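# Place the two closest-weight pistons in the steel tray

## Task

Find the pair of pistons whose weights are nearest to each other, set both of them in the steel parts tray, and make sure no other object sits in the tray or hangs above it.

## Robot and tools

Robot: two arms, left_arm and right_arm, mounted on opposite sides of a table. left_arm's base is on the +y side; arm names do not match image left or right. Each arm ends in a parallel gripper whose fingers extend along the gripper's +x axis and close along its y axis. The reported end_effector_position is the point between the fingers, roughly 3 to 4 cm back from the tips; only the final 1.5 cm of each finger's inner face is flat.

Frame: one scene frame for everything. Origin at the table centre, +z up, table surface at z = +0.020 m. Positions are in metres, orientations are quaternions written w first (qw, qx, qy, qz), velocities in m/s and rad/s. Reported hand positions and orientations may be a few centimetres off, worse when the arm reaches far.

Row format (used by every moving call): 16 numbers in one flat list covering both arms, even when only one arm should move: left_arm x, y, z, qw, qx, qy, qz, opening, then right_arm in the same eight-slot order. x, y, z and the quaternion are an absolute gripper pose in the scene frame (not an offset). Opening is a scale from -1 to 1: +1 means fully open (0.080 m); empty fingers touch near -0.78, and values below that change nothing. Closing from fully open takes at least about 0.6 s. To hold an arm still, resend its full pose and opening exactly as last reported before it stopped; to keep an orientation, repeat the same target quaternion in every row rather than copying a drifted reading.

Tools:
- execute_actions(actions, cameras). actions is a list holding at most one item. Empty list: just read the state (with pictures). An item with rows (1 to 15 rows) and steps (4 to 15, default 15) plays one row per control step of 1/30 s, repeating the final row if rows run short. An item with only steps (up to 300) is a wait counted from the previous result. Each row's target must lie within 0.6 m of that arm's last reported position along every gripper axis, or the whole call is rejected and nothing moves. The result is captured 4 steps before the action ends; those steps run afterwards.
- move(target, speed, blend, blocking, cameras). target is one 16-number row or a list of up to 15 rows, all absolute scene-frame poses, no 0.6 m restriction. Straight-line paths, finishing together, at least 0.5 s, capped at 10 s total. speed is the path top speed in m/s, 0.002 to 0.5, default 0.25 (rotation up to twice that in rad/s); one number or one per target. blend, in m, rounds corners of a list by passing within that distance of intermediate targets; 0 stops at each. blocking=false returns after about 0.5 s while motion continues. Openings in the first row are sent at the start; openings in later rows are applied only after arriving and coming to rest. Paths ignore obstacles and the other arm; avoid routing a gripper near its own base, which can flip the shoulder posture.
- wait(seconds, cameras): 0 to 10 s, no new command; ends early if a move finishes.
- stop(cameras): brakes a running move; needs braking distance. Fingers keep moving.
- zoom_image(camera, region): region [x0, y0, x1, y1] in pixels, at most 504 x 504, from the latest image of cam_high, cam_low, cam_left_wrist or cam_right_wrist.
- finished_scene(scene): ends and grades the current scene (1 or 2); irreversible.

Controller behaviour: each step the commanded pose is clipped to within 70 mm and 16 degrees of the measured pose, then solved with damped IK, favouring position. Friction and gravity can leave the gripper low, short or tilted; small moves may not happen or may drift sideways. Check position and quaternion after moves and correct tilt. The simulation keeps running while you think.

Results: per arm, pose, velocities (omitted when joint velocities say "within noise"), Joint positions (last value is finger opening in metres), grip_measured on the opening scale (up to about 1 mm bias; reads up to ~0.067 narrower than a firmly squeezed hard part), Hand target (pose now being driven toward), Joint torques and External joint torques (positive toward larger joint angle; an outside push that way lowers the external reading; held weight counts). Wrist depth gives a 7x7 grid of median distances in mm per wrist camera, rows separated by " / ", "-" meaning no valid value (range 70 to 1000 mm; transparent things are invisible). A move adds a "move:" line: done, off_target, moving, held, blocked or fault, plus limits such as paced (pose clipped) or held (steps withheld). blocked means the gripper stopped far from its target, usually against something, and now holds still.

Gripping: after first contact, command about 0.08 below the grip_measured reading at touch for full force; smaller margins grip more lightly. Very thin parts (under ~3 mm) get less force.

Pitfalls: collisions with arms, hard contact or pushing into surfaces can trip a TORQUE FAULT (10 s stop) once joint contact torque reaches its limit (waist 17.6, shoulder 21.8, elbow 21.7, wrist pitch 5.74, wrist yaw 5.72, wrist roll 5.36 N m). Faster moves hit harder; targets placed deep past contact press harder. Never let arms or grippers bump each other. Long holding, outstretched poses or straining at unreachable targets heat motors; MOTOR HOT appears from 50 °C and at 95 °C the arm is halted or goes limp. Do not drop parts, release moving parts, or let anything leave the table. Occasional external tugs may disturb held or loose parts. Joint limits (rad): waist ±3.054, shoulder 0 to 3.142, elbow 0 to 2.356, wrist pitch and yaw ±1.571, wrist roll ±3.142.

Each tool is called after "Emit:" as name(argument=value, ...), one argument or row to a line, values as JSON.

## Session

Emit:
execute_actions(
  actions=[],
  cameras=["all"],
)

Scene clock: 0.00 s of 12600.00 s.
left_arm: end_effector_position=(-0.0132, +0.2409, +0.3482) grip_measured=+1.000 end_effector_quat_wxyz=(+0.626, +0.300, +0.417, -0.588) | right_arm: end_effector_position=(-0.2301, -0.2422, +0.2348) grip_measured=+1.000 end_effector_quat_wxyz=(+0.402, -0.573, +0.254, +0.667)
Joint positions: left_arm=[0.039 1.17 1.583 -1.477 0.054 -0.141 0.08] | right_arm=[0.852 1.533 1.455 -1.313 0.173 0.241 0.08]
Joint velocities: within noise
Joint torques (N m): no reading
External joint torques (N m): no reading
Heat: left arm: hottest wrist roll 40 °C (+0.0 °C/min); right arm: hottest wrist yaw 38 °C (+0.0 °C/min).
Wrist depth (mm): cam_left_wrist=[392 412 432 444 463 496 - / 332 340 420 440 457 483 - / 324 333 409 423 445 471 - / 316 328 401 411 440 415 - / 312 339 392 411 429 448 - / - - 387 394 416 87 - / - - 379 395 408 - -] | cam_right_wrist=[911 924 261 271 283 289 303 / 927 261 268 277 289 295 311 / 948 263 273 283 295 307 305 / 947 267 276 289 303 315 330 / 266 272 283 296 308 317 338 / 262 - 293 303 313 90 - / - - 296 310 323 - -]
Hand target: left_arm -0.0132, +0.2410, +0.3482; +0.626, +0.299, +0.417, -0.588 | right_arm -0.2302, -0.2421, +0.2360; -0.403, +0.571, -0.254, -0.669

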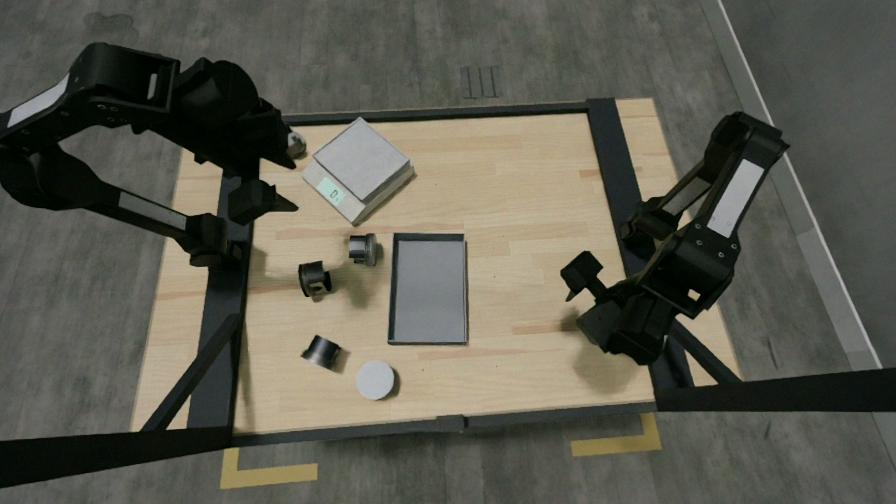

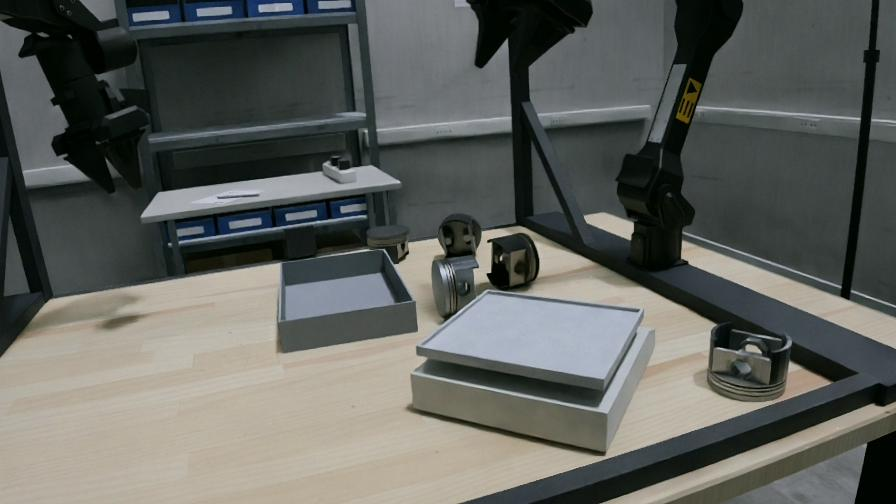

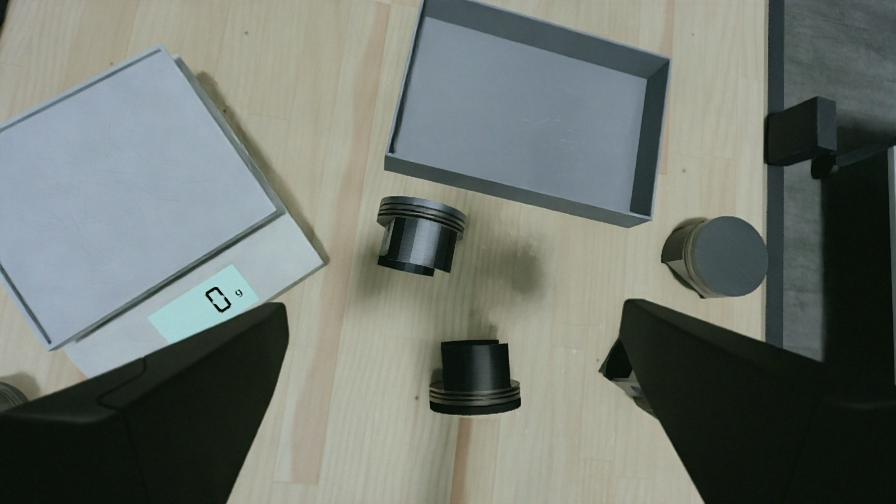

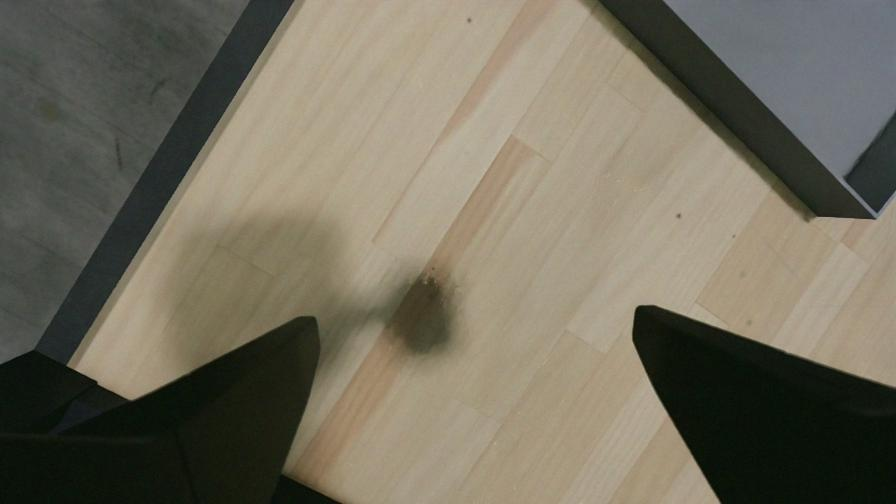

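Emit:
zoom_image(
  camera="cam_high",
  region=[240, 100, 520, 420],
)

Emit:
zoom_image(
  camera="cam_low",
  region=[340, 190, 844, 460],
)

Scaled by 1.575.

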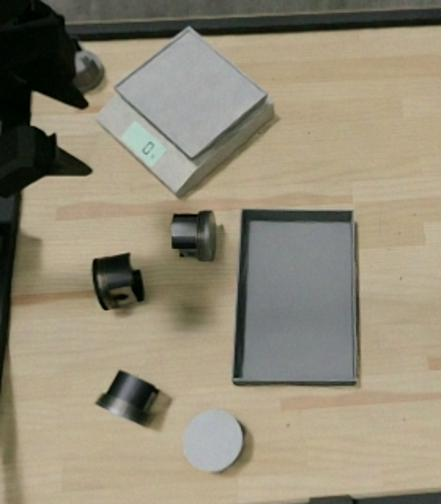

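Scaled by 1.000.

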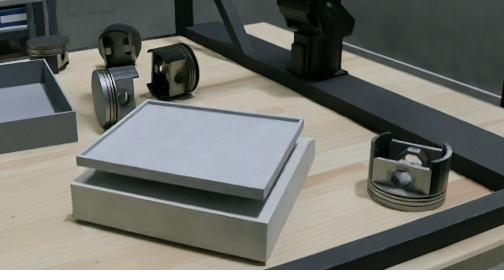

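Emit:
move(
  target=[0.0, 0.20, 0.36, 0.5, 0.5, 0.5, -0.5, 1, -0.2301, -0.2422, 0.2348, 0.402, -0.573, 0.254, 0.667, 1],
)

Scene clock: 2.33 s of 12600.00 s.
left_arm: end_effector_position=(-0.0006, +0.2014, +0.3585) grip_measured=+1.000 end_effector_quat_wxyz=(+0.599, +0.383, +0.382, -0.590) | right_arm: end_effector_position=(-0.2301, -0.2422, +0.2348) grip_measured=+1.000 end_effector_quat_wxyz=(+0.402, -0.573, +0.254, +0.667)
Joint positions: left_arm=[0.056 1.393 1.812 -1.563 0.01 0.039 0.08] | right_arm=[0.852 1.533 1.455 -1.313 0.173 0.241 0.08]
Joint velocities: within noise
Joint torques (N m): left_arm=[-0.07 -2.39 6.02 0.91 -0.1 0.16] | right_arm=[-0.05 -5.79 5.26 0.95 0.13 -0.01]
External joint torques (N m): left_arm=[-0.06 1.39 0.84 -0.1 -0.11 0.15] | right_arm=[-0.05 -0.32 -0.45 0.34 0.01 -0.02]
Heat: left arm: hottest wrist roll 40 °C (+0.0 °C/min); right arm: hottest wrist yaw 38 °C (+0.0 °C/min).
Wrist depth (mm): cam_left_wrist=[421 425 426 435 435 443 447 / 415 421 427 430 427 434 442 / 409 353 420 424 427 433 435 / 348 350 376 414 424 433 428 / 392 350 383 417 417 424 433 / - - 411 412 346 87 - / - - 404 407 415 - -] | cam_right_wrist=[898 921 262 272 281 290 305 / 921 261 266 277 288 294 312 / 941 263 272 282 294 309 306 / 951 267 279 290 302 315 332 / 266 272 285 297 307 318 341 / 264 - 292 300 314 90 - / - - 297 310 324 - -]
Hand target: left_arm +0.0000, +0.1999, +0.3595; +0.600, +0.385, +0.380, -0.590 | right_arm -0.2301, -0.2422, +0.2348; -0.402, +0.573, -0.254, -0.667
Off the commanded pose: left_arm 0.002 m, 25 deg; orientation clipped | right_arm 0.000 m, 0 deg.
joint sent to its limit (left arm) — joint 4 (wrist pitch), lower limit.
Kept back: nothing.
move: off_target (left_arm); limits=paced

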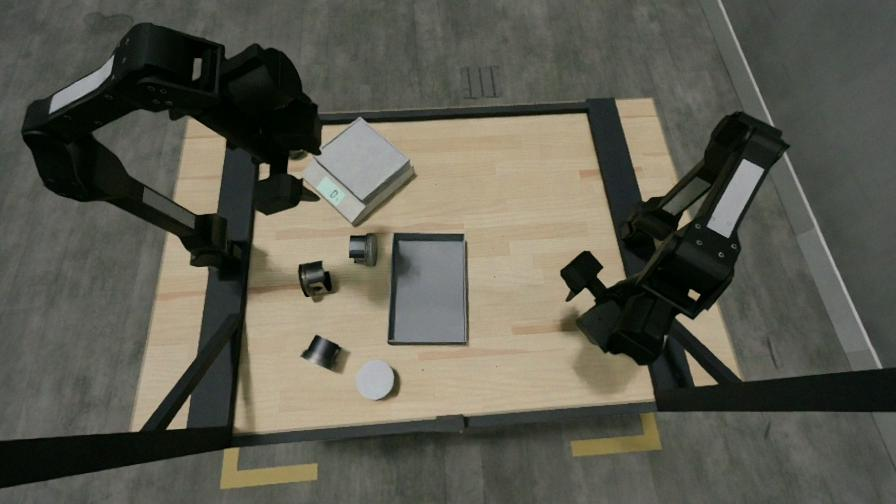

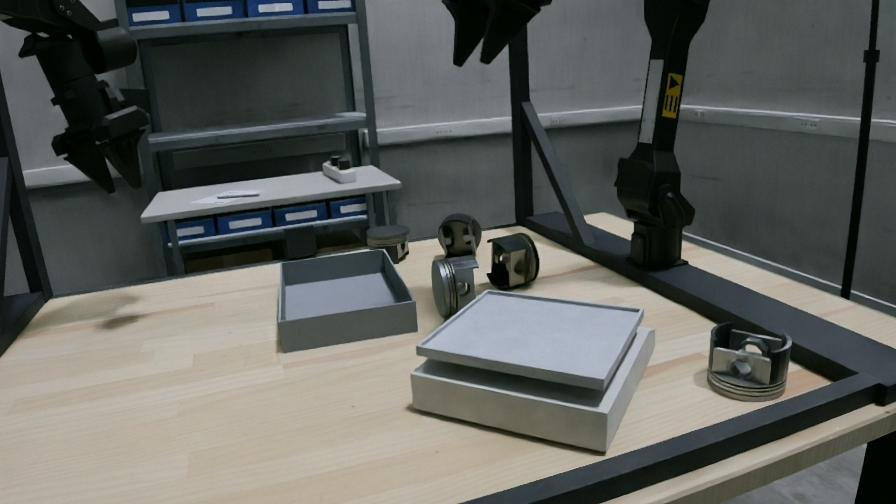

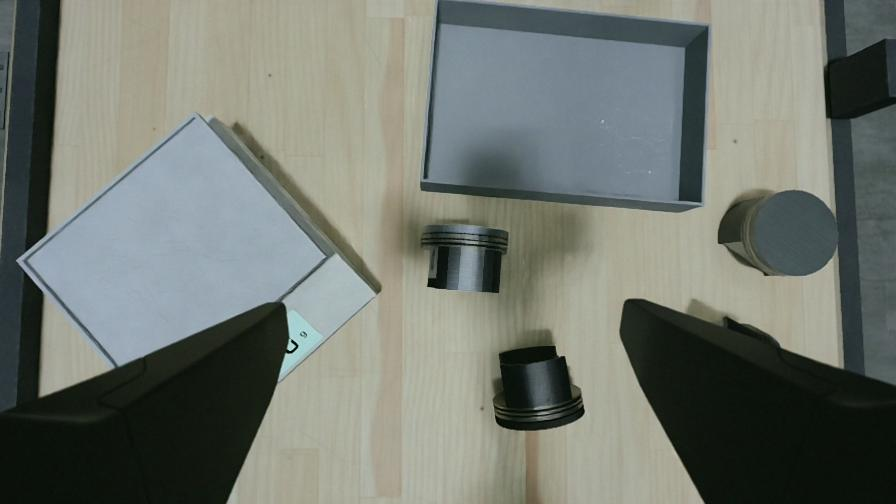

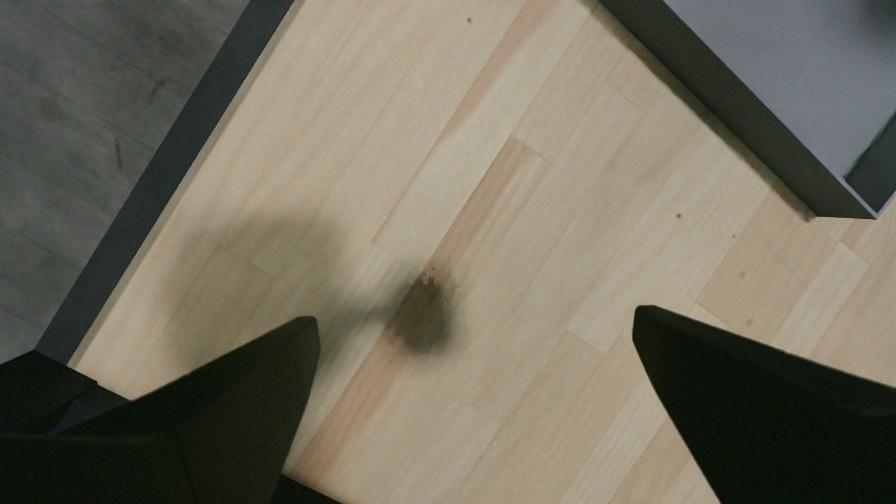

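Emit:
move(
  target=[-0.02, 0.165, 0.20, 0.5, 0.5, 0.5, -0.5, 1, -0.2301, -0.2422, 0.2348, 0.402, -0.573, 0.254, 0.667, 1],
  cameras=["cam_high","cam_left_wrist"],
)

Scene clock: 4.87 s of 12600.00 s.
left_arm: end_effector_position=(-0.0184, +0.1643, +0.2037) grip_measured=+1.000 end_effector_quat_wxyz=(+0.504, +0.498, +0.496, -0.503) | right_arm: end_effector_position=(-0.2301, -0.2422, +0.2348) grip_measured=+1.000 end_effector_quat_wxyz=(+0.402, -0.573, +0.254, +0.667)
Joint positions: left_arm=[-0.016 1.667 1.493 -1.384 -0.003 -0.021 0.08] | right_arm=[0.852 1.533 1.455 -1.313 0.173 0.241 0.08]
Joint velocities: within noise
Joint torques (N m): left_arm=[-0.4 -4.91 4.79 0.49 0.11 -0.14] | right_arm=[-0.2 -5.93 5.24 0.9 0.14 0.04]
External joint torques (N m): left_arm=[-0.4 1.59 -0.97 0.12 0.11 -0.14] | right_arm=[-0.14 -0.54 -0.42 0.3 0.02 0.04]
Heat: left arm: hottest wrist roll 40 °C (+0.0 °C/min); right arm: hottest wrist yaw 38 °C (+0.0 °C/min).
Wrist depth (mm): cam_left_wrist=[214 219 222 220 223 226 227 / 190 227 234 234 239 243 245 / 181 204 244 180 252 255 258 / 190 217 259 189 269 270 274 / 204 229 275 277 275 280 256 / - - 295 297 220 87 - / - - 314 318 323 - -] | cam_right_wrist=[892 917 262 272 282 290 304 / 939 260 266 277 288 295 312 / 936 263 273 283 295 307 305 / 942 268 278 289 302 316 331 / 266 271 286 297 308 318 339 / 262 - 293 303 315 90 - / - - 296 311 324 - -]
Hand target: left_arm -0.0199, +0.1649, +0.2000; +0.500, +0.500, +0.500, -0.500 | right_arm -0.2301, -0.2422, +0.2348; -0.402, +0.573, -0.254, -0.667
Off the commanded pose: left_arm 0.004 m, 1 deg | right_arm 0.000 m, 0 deg.
Kept back: nothing.
move: done
Images, in order (width x height): cam_high 896x504, cam_left_wrist 896x504.

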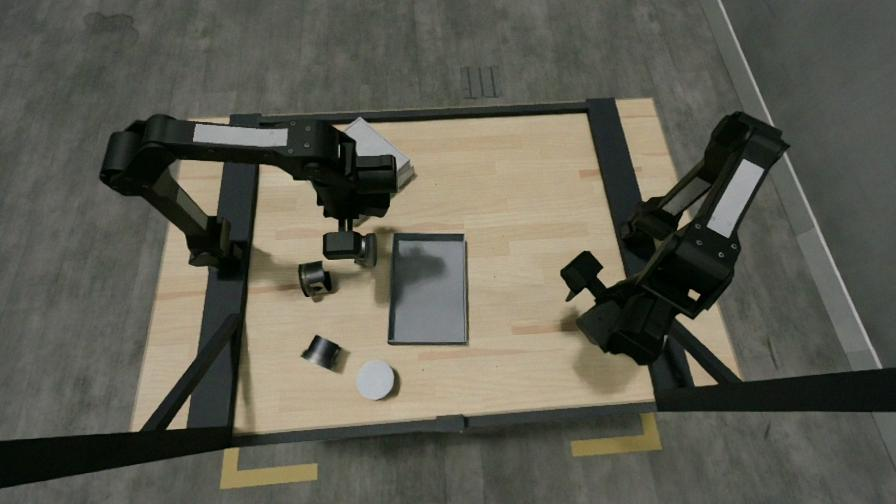

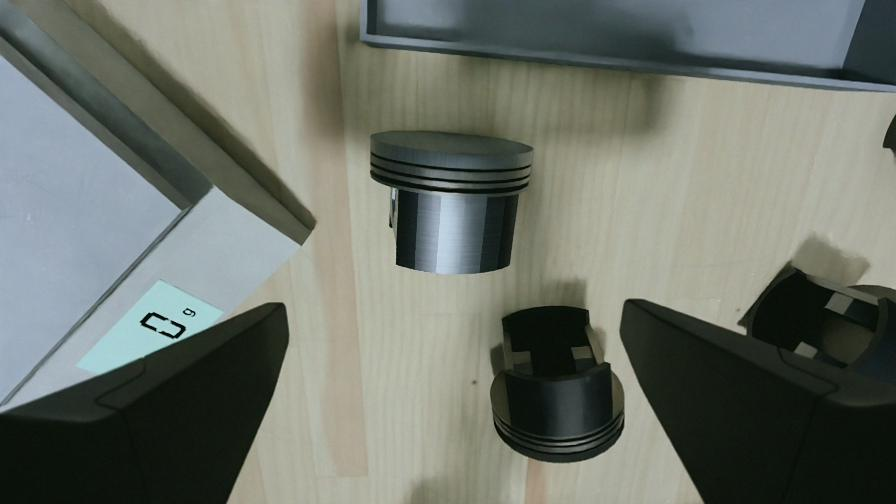

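Emit:
move(
  target=[-0.022, 0.172, 0.12, 0.5, 0.5, 0.5, -0.5, 1, -0.2301, -0.2422, 0.2348, 0.402, -0.573, 0.254, 0.667, 1],
  cameras=["cam_low","cam_left_wrist"],
)

Scene clock: 6.17 s of 12600.00 s.
left_arm: end_effector_position=(-0.0205, +0.1693, +0.1247) grip_measured=+1.000 end_effector_quat_wxyz=(+0.505, +0.497, +0.495, -0.503) | right_arm: end_effector_position=(-0.2301, -0.2422, +0.2348) grip_measured=+1.000 end_effector_quat_wxyz=(+0.402, -0.573, +0.254, +0.667)
Joint positions: left_arm=[-0.023 1.673 1.184 -1.065 -0.003 -0.028 0.08] | right_arm=[0.852 1.533 1.455 -1.313 0.173 0.241 0.08]
Joint velocities: within noise
Joint torques (N m): left_arm=[-0.43 -4.8 4.17 0.52 0.1 -0.13] | right_arm=[-0.02 -5.84 5.3 0.92 0.13 -0.01]
External joint torques (N m): left_arm=[-0.43 1.68 -1.55 0.1 0.11 -0.13] | right_arm=[-0.02 -0.43 -0.39 0.31 0.01 -0.01]
Heat: left arm: hottest wrist roll 40 °C (+0.0 °C/min); right arm: hottest wrist yaw 38 °C (+0.0 °C/min).
Wrist depth (mm): cam_left_wrist=[148 149 151 152 154 151 153 / 154 157 159 160 162 163 166 / 145 164 164 102 170 174 175 / 135 164 175 102 178 185 187 / 144 148 185 110 121 191 199 / - - 200 203 201 87 - / - - 213 217 189 - -] | cam_right_wrist=[899 925 262 271 280 291 304 / 910 262 267 277 289 294 312 / 944 264 273 283 293 308 304 / 942 268 278 289 301 316 329 / 266 271 285 296 308 317 339 / 263 - 291 302 315 90 - / - - 297 309 324 - -]
Hand target: left_arm -0.0219, +0.1720, +0.1201; +0.500, +0.500, +0.500, -0.500 | right_arm -0.2301, -0.2422, +0.2348; -0.402, +0.573, -0.254, -0.667
Off the commanded pose: left_arm 0.006 m, 1 deg | right_arm 0.000 m, 0 deg.
Kept back: nothing.
move: done
Images, in order (width x height): cam_low 896x504, cam_left_wrist 896x504.

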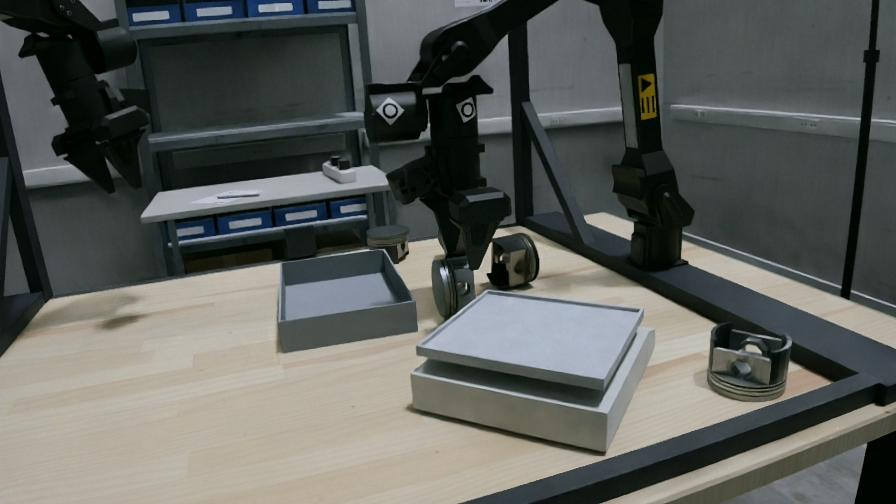

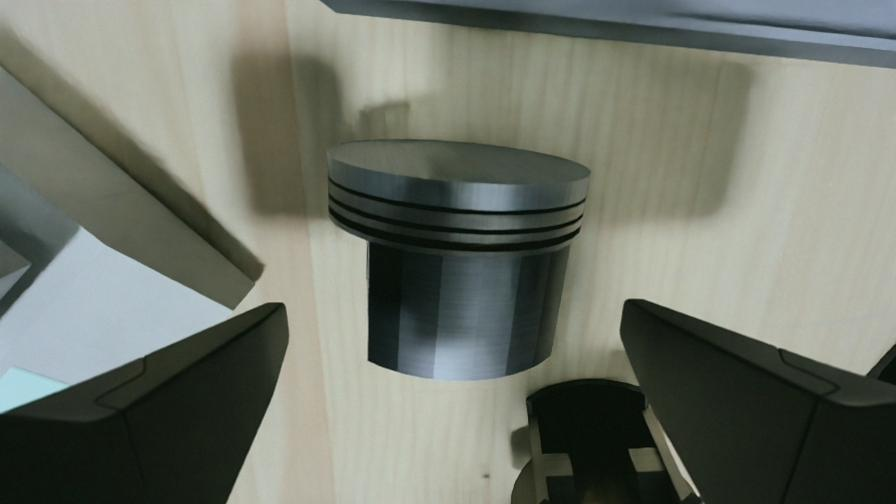

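Emit:
move(
  target=[
    [-0.022, 0.172, 0.078, 0.5, 0.5, 0.5, -0.5, 1, -0.2301, -0.2422, 0.2348, 0.402, -0.573, 0.254, 0.667, 1],
    [-0.022, 0.172, 0.078, 0.5, 0.5, 0.5, -0.5, 0.3, -0.2301, -0.2422, 0.2348, 0.402, -0.573, 0.254, 0.667, 1],
  ],
  speed=0.15,
  cameras=["cam_low","cam_left_wrist"],
)

Scene clock: 7.73 s of 12600.00 s.
left_arm: end_effector_position=(-0.0206, +0.1685, +0.0829) grip_measured=+0.328 end_effector_quat_wxyz=(+0.505, +0.496, +0.495, -0.504) | right_arm: end_effector_position=(-0.2301, -0.2422, +0.2348) grip_measured=+1.000 end_effector_quat_wxyz=(+0.402, -0.573, +0.254, +0.667)
Joint positions: left_arm=[-0.023 1.728 1.07 -0.895 -0.003 -0.028 0.05] | right_arm=[0.852 1.533 1.455 -1.313 0.173 0.241 0.08]
Joint velocities: within noise
Joint torques (N m): left_arm=[-0.41 -4.67 4.02 0.5 0.1 -0.13] | right_arm=[0.02 -5.78 5.11 0.93 0.12 0.01]
External joint torques (N m): left_arm=[-0.46 1.96 -1.4 0.1 0.12 -0.13] | right_arm=[0.02 -0.32 -0.66 0.3 0 0]
Heat: left arm: hottest wrist roll 40 °C (+0.0 °C/min); right arm: hottest wrist yaw 38 °C (+0.0 °C/min).
Wrist depth (mm): cam_left_wrist=[111 112 113 115 116 117 119 / 117 118 119 120 121 123 125 / 123 124 122 118 126 130 132 / 127 131 - - - 138 139 / 113 137 - - - 146 148 / - - - - - - 155 / - - - - - - -] | cam_right_wrist=[902 926 261 272 281 290 303 / 921 262 266 276 288 295 311 / 938 264 273 283 295 307 307 / 952 268 279 289 302 315 329 / 264 271 285 297 306 318 339 / 263 - 292 301 316 90 - / - - 296 309 325 - -]
Hand target: left_arm -0.0220, +0.1720, +0.0781; +0.500, +0.500, +0.500, -0.500 | right_arm -0.2301, -0.2422, +0.2348; -0.402, +0.573, -0.254, -0.667
Off the commanded pose: left_arm 0.006 m, 1 deg | right_arm 0.000 m, 0 deg.
Kept back: nothing.
move: done
Images, in order (width x height): cam_low 896x504, cam_left_wrist 896x504.

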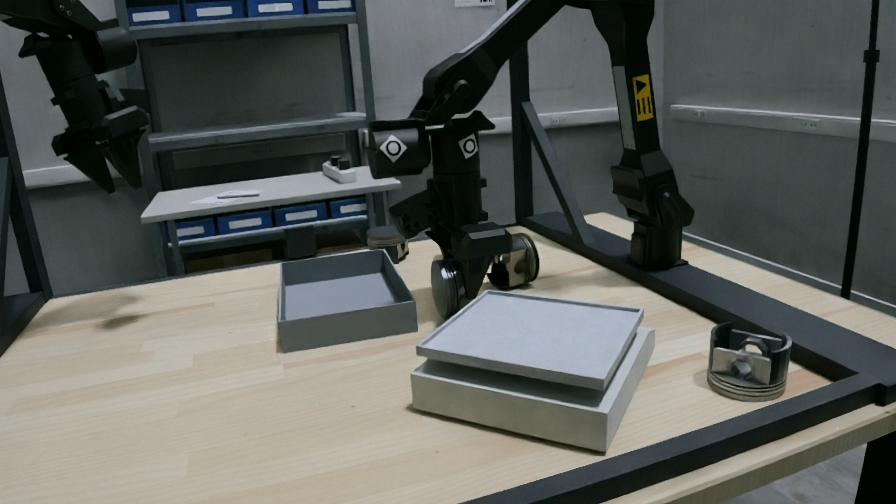

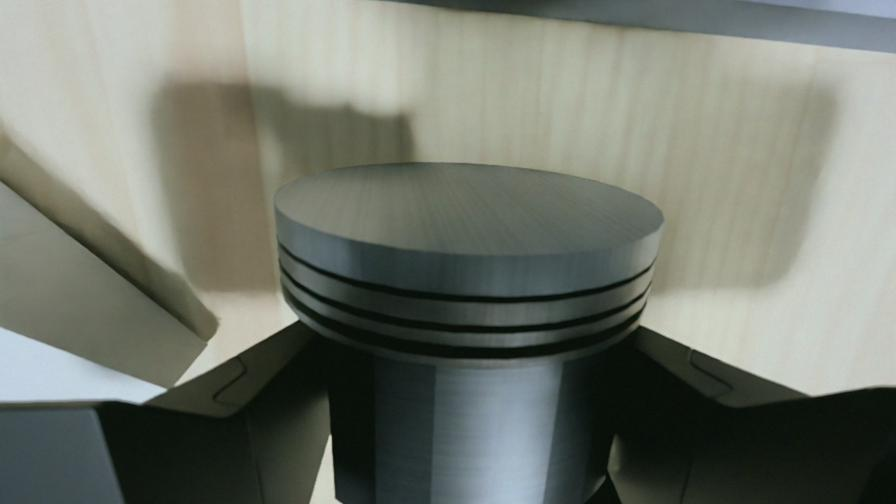

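Emit:
move(
  target=[
    [-0.022, 0.172, 0.078, 0.5, 0.5, 0.5, -0.5, 0.1, -0.2301, -0.2422, 0.2348, 0.402, -0.573, 0.254, 0.667, 1],
    [-0.022, 0.172, 0.19, 0.5, 0.5, 0.5, -0.5, 0.1, -0.2301, -0.2422, 0.2348, 0.402, -0.573, 0.254, 0.667, 1],
    [0.18, 0.17, 0.19, 0.5, 0.5, 0.5, -0.5, 0.1, -0.2301, -0.2422, 0.2348, 0.402, -0.573, 0.254, 0.667, 1],
  ],
  speed=0.2,
  blend=0.02,
)

Scene clock: 11.03 s of 12600.00 s.
left_arm: end_effector_position=(+0.1788, +0.1729, +0.1888) grip_measured=+0.328 end_effector_quat_wxyz=(+0.500, +0.499, +0.503, -0.498) | right_arm: end_effector_position=(-0.2301, -0.2422, +0.2348) grip_measured=+1.000 end_effector_quat_wxyz=(+0.402, -0.573, +0.254, +0.667)
Joint positions: left_arm=[0.586 1.869 1.677 -1.384 -0.001 0.575 0.05] | right_arm=[0.852 1.533 1.455 -1.313 0.173 0.241 0.08]
Joint velocities: within noise
Joint torques (N m): left_arm=[-0.17 -6.34 6.99 0.27 0.09 0.15] | right_arm=[0 -5.63 5.09 0.91 0.15 0.01]
External joint torques (N m): left_arm=[-0.17 1.6 1.27 -0.08 0.06 0.15] | right_arm=[0.02 -0.21 -0.62 0.28 0.04 0]
Heat: left arm: hottest wrist roll 40 °C (+0.0 °C/min); right arm: hottest wrist yaw 38 °C (+0.0 °C/min).
Wrist depth (mm): cam_left_wrist=[198 198 149 151 156 215 218 / 206 154 157 159 160 225 228 / 165 162 162 164 167 236 243 / 213 172 - - - 256 259 / 242 251 - - - 269 272 / - - - - - - 267 / - - - - - - -] | cam_right_wrist=[911 923 262 273 281 290 303 / 929 260 266 278 289 295 312 / 943 262 273 284 294 307 306 / 946 268 279 289 302 316 332 / 266 272 285 294 307 318 338 / 262 - 292 302 315 90 - / - - 297 309 324 - -]
Hand target: left_arm +0.1799, +0.1701, +0.1900; +0.500, +0.500, +0.500, -0.500 | right_arm -0.2301, -0.2422, +0.2348; -0.402, +0.573, -0.254, -0.667
Off the commanded pose: left_arm 0.003 m, 0 deg | right_arm 0.000 m, 0 deg.
Kept back: nothing.
move: done; blend cut to 0 m at target 1

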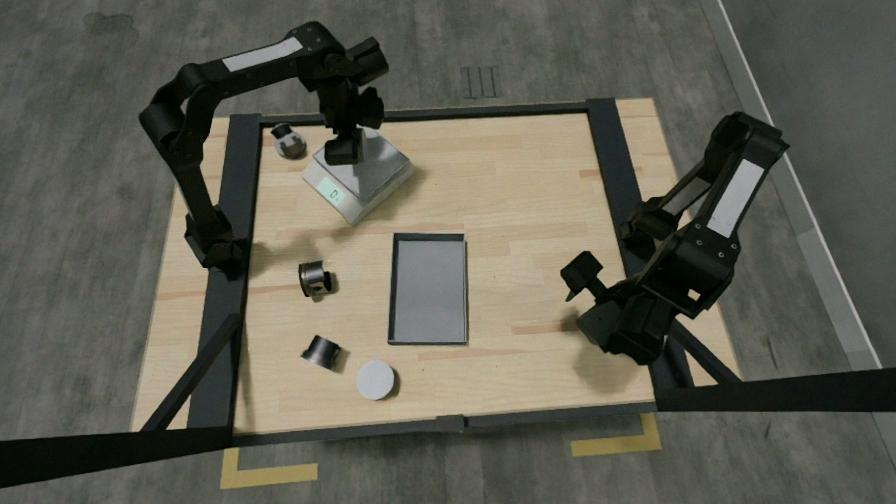

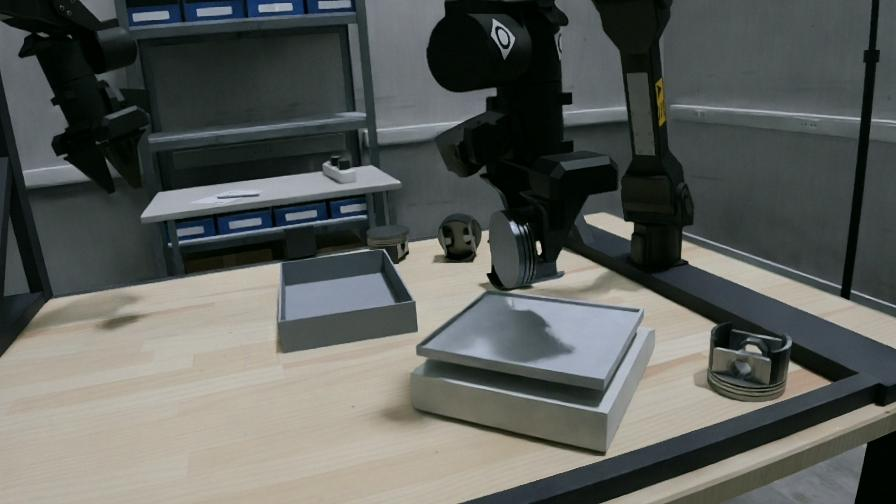

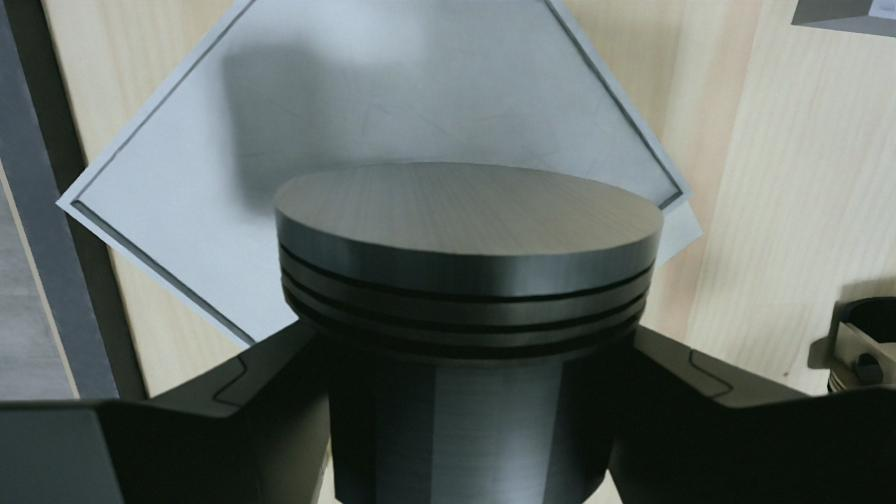

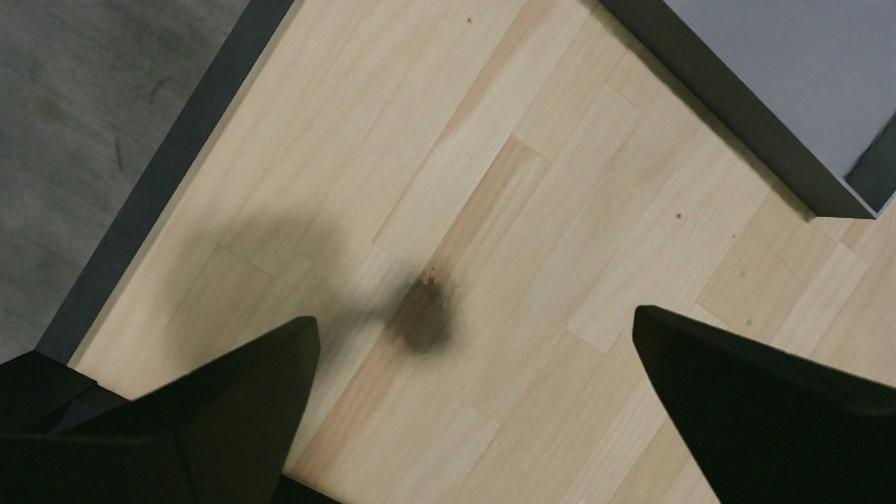

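Emit:
move(
  target=[
    [0.205, 0.168, 0.19, 0.5, 0.5, 0.5, -0.5, 0.1, -0.2301, -0.2422, 0.2348, 0.402, -0.573, 0.254, 0.667, 1],
    [0.205, 0.168, 0.149, 0.5, 0.5, 0.5, -0.5, 0.1, -0.2301, -0.2422, 0.2348, 0.402, -0.573, 0.254, 0.667, 1],
  ],
  speed=[0.2, 0.08],
  cameras=["cam_high","cam_low","cam_left_wrist"],
)

Emit:
zoom_image(
  camera="cam_high",
  region=[280, 110, 430, 230],
)

Emit:
zoom_image(
  camera="cam_low",
  region=[400, 190, 670, 460],
)

Scene clock: 12.37 s of 12600.00 s.
left_arm: end_effector_position=(+0.2061, +0.1675, +0.1524) grip_measured=+0.328 end_effector_quat_wxyz=(+0.505, +0.499, +0.498, -0.499) | right_arm: end_effector_position=(-0.2301, -0.2422, +0.2348) grip_measured=+1.000 end_effector_quat_wxyz=(+0.402, -0.573, +0.254, +0.667)
Joint positions: left_arm=[0.64 1.938 1.625 -1.248 -0.001 0.63 0.05] | right_arm=[0.852 1.533 1.455 -1.313 0.173 0.241 0.08]
Joint velocities: within noise
Joint torques (N m): left_arm=[-0.17 -7.13 4.78 0.48 0.07 0.15] | right_arm=[-0.1 -5.67 5.25 0.93 0.11 0.03]
External joint torques (N m): left_arm=[-0.22 1.53 -1.03 0.12 0.05 0.15] | right_arm=[-0.13 -0.19 -0.51 0.3 0 0.02]
Heat: left arm: hottest wrist roll 40 °C (+0.0 °C/min); right arm: hottest wrist yaw 38 °C (+0.0 °C/min).
Wrist depth (mm): cam_left_wrist=[168 170 117 118 119 123 182 / 176 175 123 124 127 128 191 / 179 127 126 118 130 135 201 / 173 135 - - - 143 213 / 192 141 - - - 151 230 / 199 - - - - - 241 / - - - - - - -] | cam_right_wrist=[903 923 262 271 281 290 305 / 927 261 266 277 289 295 313 / 930 263 272 283 293 309 305 / 957 268 277 289 303 315 332 / 264 272 285 296 307 318 341 / 262 - 290 302 314 90 - / - - 297 310 324 - -]
Hand target: left_arm +0.2050, +0.1681, +0.1490; +0.500, +0.500, +0.500, -0.500 | right_arm -0.2301, -0.2422, +0.2348; -0.402, +0.573, -0.254, -0.667
Off the commanded pose: left_arm 0.004 m, 1 deg | right_arm 0.000 m, 0 deg.
Kept back: nothing.
move: done
Images, in order (width x height): cam_high 896x504, cam_low 896x504, cam_left_wrist 896x504.

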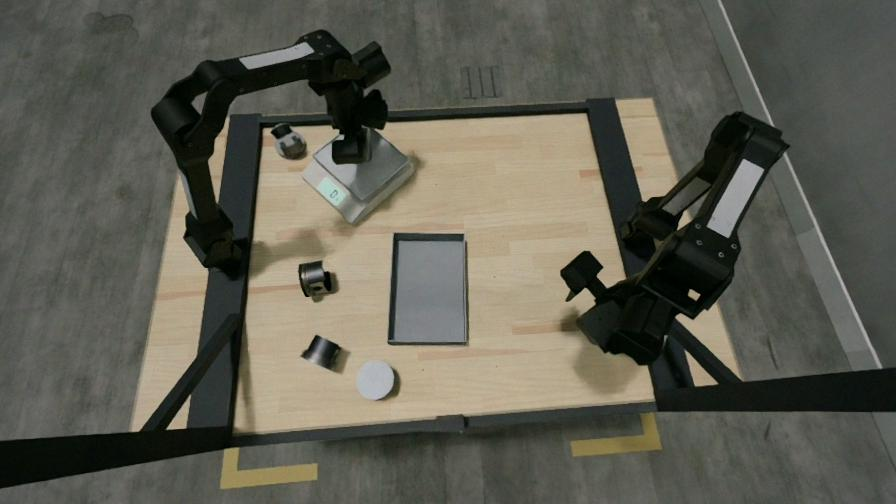

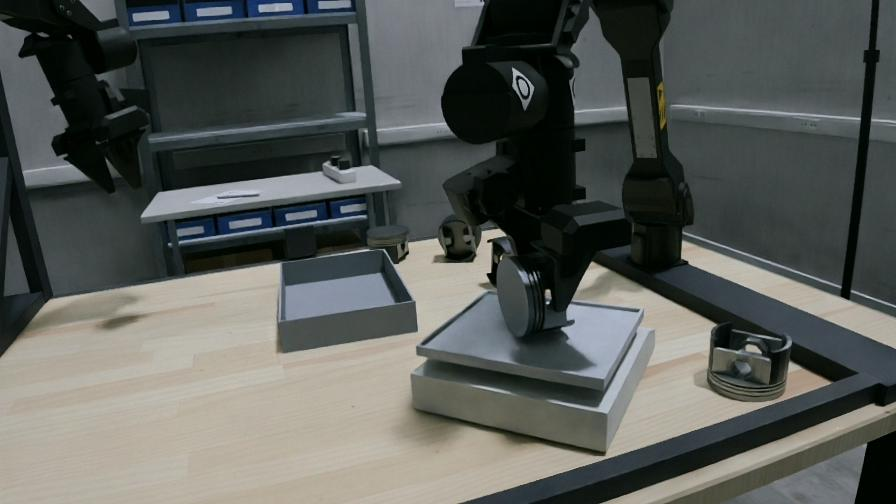

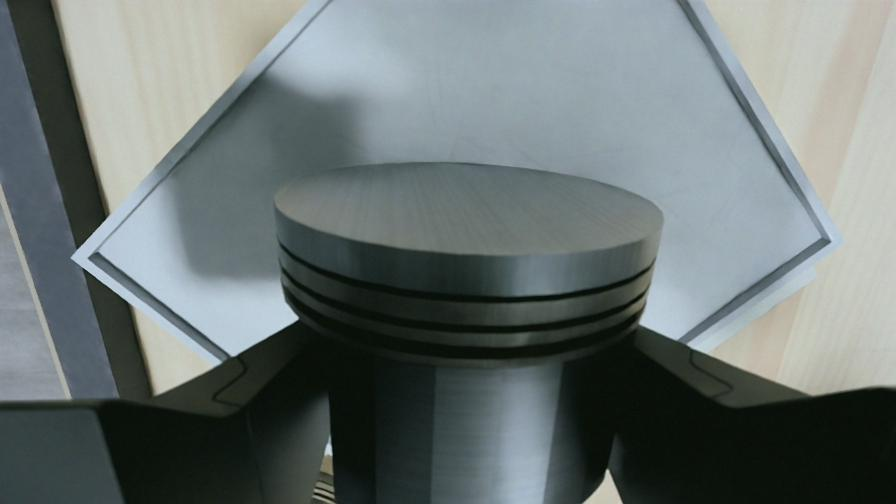

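Scaled by 3.360.

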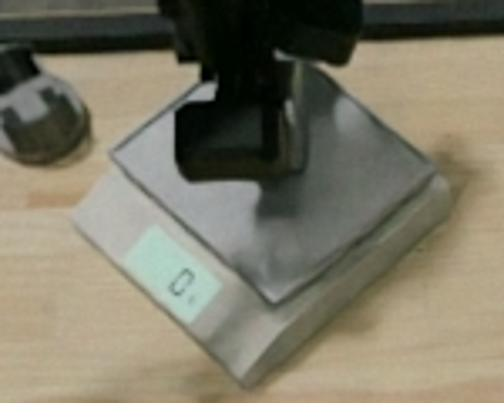

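Scaled by 1.867.

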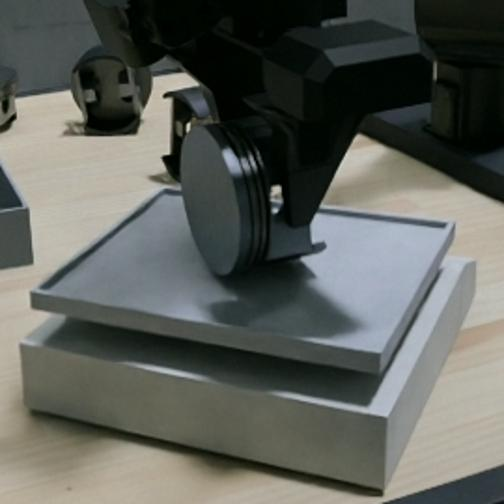

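Emit:
move(
  target=[0.205, 0.168, 0.143, 0.5, 0.5, 0.5, -0.5, 0.1, -0.2301, -0.2422, 0.2348, 0.402, -0.573, 0.254, 0.667, 1],
  speed=0.03,
  cameras=["cam_high","cam_low"],
)

Emit:
zoom_image(
  camera="cam_high",
  region=[280, 110, 430, 230],
)

Emit:
zoom_image(
  camera="cam_low",
  region=[400, 190, 670, 460],
)

Scene clock: 13.30 s of 12600.00 s.
left_arm: end_effector_position=(+0.2063, +0.1673, +0.1476) grip_measured=+0.328 end_effector_quat_wxyz=(+0.506, +0.498, +0.497, -0.499) | right_arm: end_effector_position=(-0.2301, -0.2422, +0.2348) grip_measured=+1.000 end_effector_quat_wxyz=(+0.402, -0.573, +0.254, +0.667)
Joint positions: left_arm=[0.64 1.938 1.606 -1.226 -0.001 0.63 0.05] | right_arm=[0.852 1.533 1.455 -1.313 0.173 0.241 0.08]
Joint velocities: within noise
Joint torques (N m): left_arm=[-0.17 -6.88 4.62 0.6 0.08 0.14] | right_arm=[0 -5.63 5.24 0.9 0.11 -0.01]
External joint torques (N m): left_arm=[-0.16 1.67 -1.13 0.23 0.05 0.14] | right_arm=[0.01 -0.26 -0.42 0.29 0 -0.01]
Heat: left arm: hottest wrist roll 40 °C (+0.0 °C/min); right arm: hottest wrist yaw 38 °C (+0.0 °C/min).
Wrist depth (mm): cam_left_wrist=[165 167 113 116 116 118 177 / 172 173 119 119 121 123 187 / 178 123 122 - 126 131 196 / - 131 - - - 139 141 / 187 136 - - - 146 223 / 192 - - - - - 233 / - - - - - - -] | cam_right_wrist=[906 917 260 271 282 291 304 / 918 261 267 278 289 295 311 / 951 263 274 284 295 307 305 / 949 267 279 289 303 315 332 / 265 272 286 295 306 316 339 / 262 - 292 303 314 90 - / - - 297 310 322 - -]
Hand target: left_arm +0.2050, +0.1680, +0.1431; +0.500, +0.500, +0.500, -0.500 | right_arm -0.2301, -0.2422, +0.2348; -0.402, +0.573, -0.254, -0.667
Off the commanded pose: left_arm 0.005 m, 1 deg | right_arm 0.000 m, 0 deg.
Kept back: nothing.
move: done
Images, in order (width x height): cam_high 896x504, cam_low 896x504.

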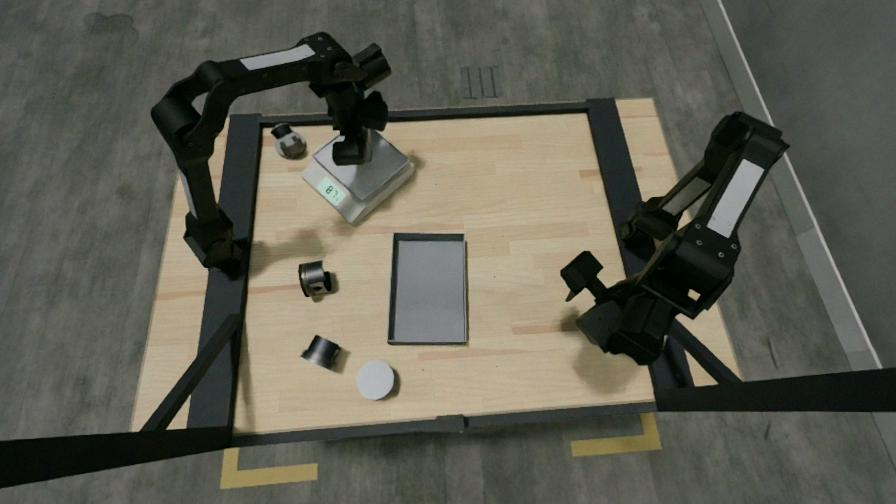

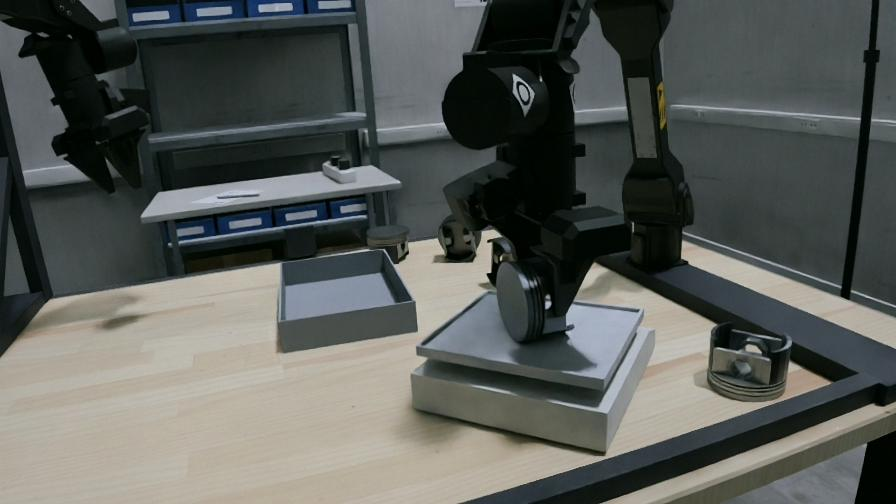

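Scaled by 3.360.

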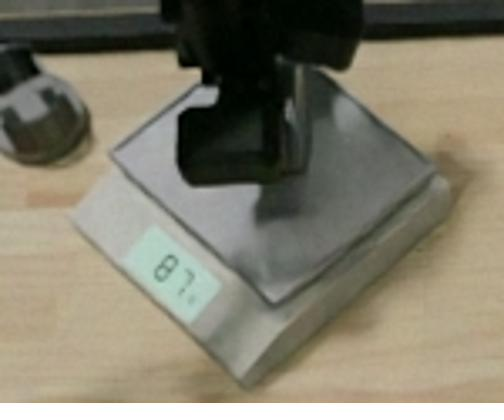

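Scaled by 1.867.

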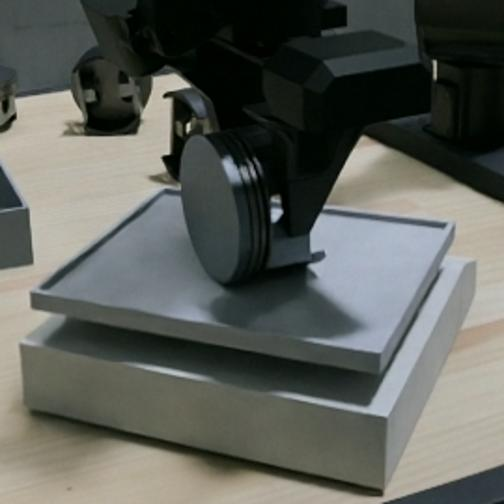

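Emit:
move(
  target=[0.205, 0.168, 0.143, 0.5, 0.5, 0.5, -0.5, 0.55, -0.2301, -0.2422, 0.2348, 0.402, -0.573, 0.254, 0.667, 1],
  speed=0.05,
  cameras=["cam_high","cam_low"],
)

Emit:
zoom_image(
  camera="cam_high",
  region=[300, 160, 370, 220],
)

Emit:
zoom_image(
  camera="cam_low",
  region=[400, 190, 670, 460],
)

Scene clock: 14.23 s of 12600.00 s.
left_arm: end_effector_position=(+0.2065, +0.1671, +0.1475) grip_measured=+0.547 end_effector_quat_wxyz=(+0.506, +0.498, +0.496, -0.499) | right_arm: end_effector_position=(-0.2301, -0.2422, +0.2348) grip_measured=+1.000 end_effector_quat_wxyz=(+0.402, -0.573, +0.254, +0.667)
Joint positions: left_arm=[0.64 1.938 1.606 -1.224 -0.001 0.63 0.06] | right_arm=[0.852 1.533 1.455 -1.313 0.173 0.241 0.08]
Joint velocities: within noise
Joint torques (N m): left_arm=[-0.17 -6.87 4.68 0.47 0.08 0.15] | right_arm=[-0.17 -5.8 5.31 0.96 0.11 0]
External joint torques (N m): left_arm=[-0.1 1.65 -1.07 0.1 0.04 0.15] | right_arm=[-0.19 -0.46 -0.33 0.35 0.01 0]
Heat: left arm: hottest wrist roll 40 °C (+0.0 °C/min); right arm: hottest wrist yaw 38 °C (+0.0 °C/min).
Wrist depth (mm): cam_left_wrist=[166 166 114 116 117 119 178 / 173 173 120 119 122 123 187 / 177 124 123 - 126 130 195 / 133 131 - - - 138 142 / 187 136 - - - 144 223 / - - - - - - 233 / - - - - - - -] | cam_right_wrist=[903 927 263 271 283 291 303 / 929 261 267 278 289 296 313 / 938 263 272 282 295 308 307 / 945 268 277 289 303 316 334 / 266 270 284 296 306 318 339 / 261 - 291 303 315 90 - / - - 296 309 322 - -]
Hand target: left_arm +0.2050, +0.1681, +0.1430; +0.500, +0.500, +0.500, -0.500 | right_arm -0.2301, -0.2422, +0.2348; -0.402, +0.573, -0.254, -0.667
Off the commanded pose: left_arm 0.005 m, 1 deg | right_arm 0.000 m, 0 deg.
Kept back: nothing.
move: done
Images, in order (width x height): cam_high 896x504, cam_low 896x504.

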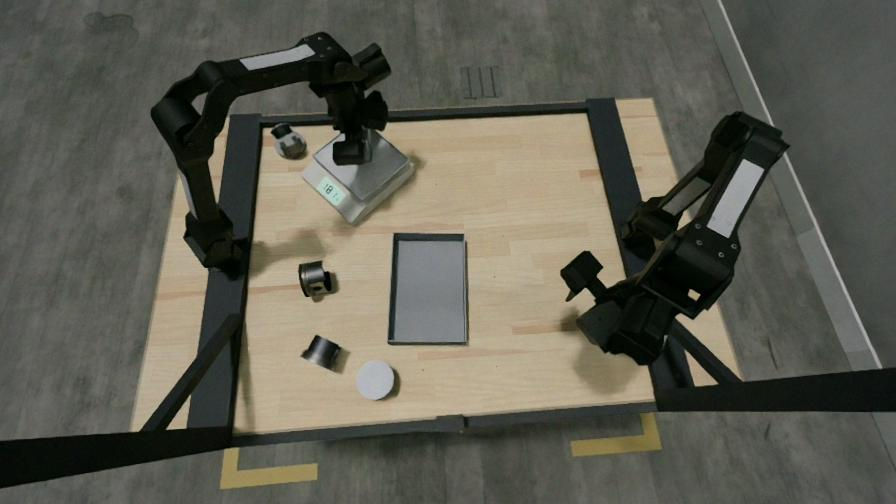

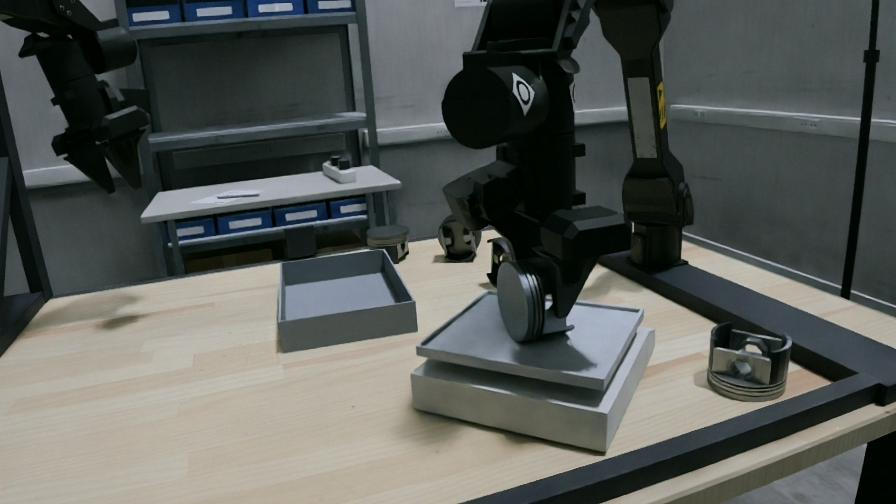

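Scaled by 7.200.

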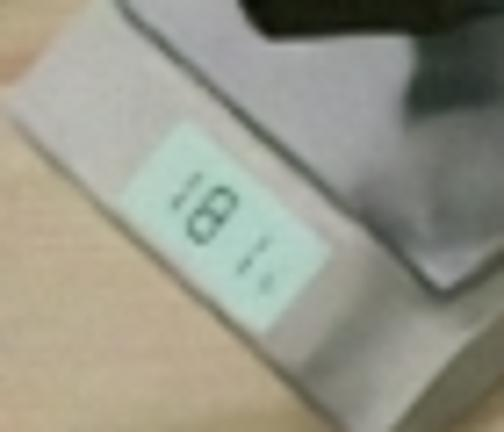

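Scaled by 1.867.

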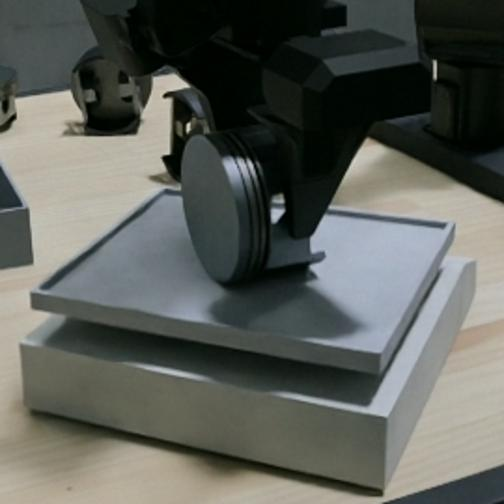

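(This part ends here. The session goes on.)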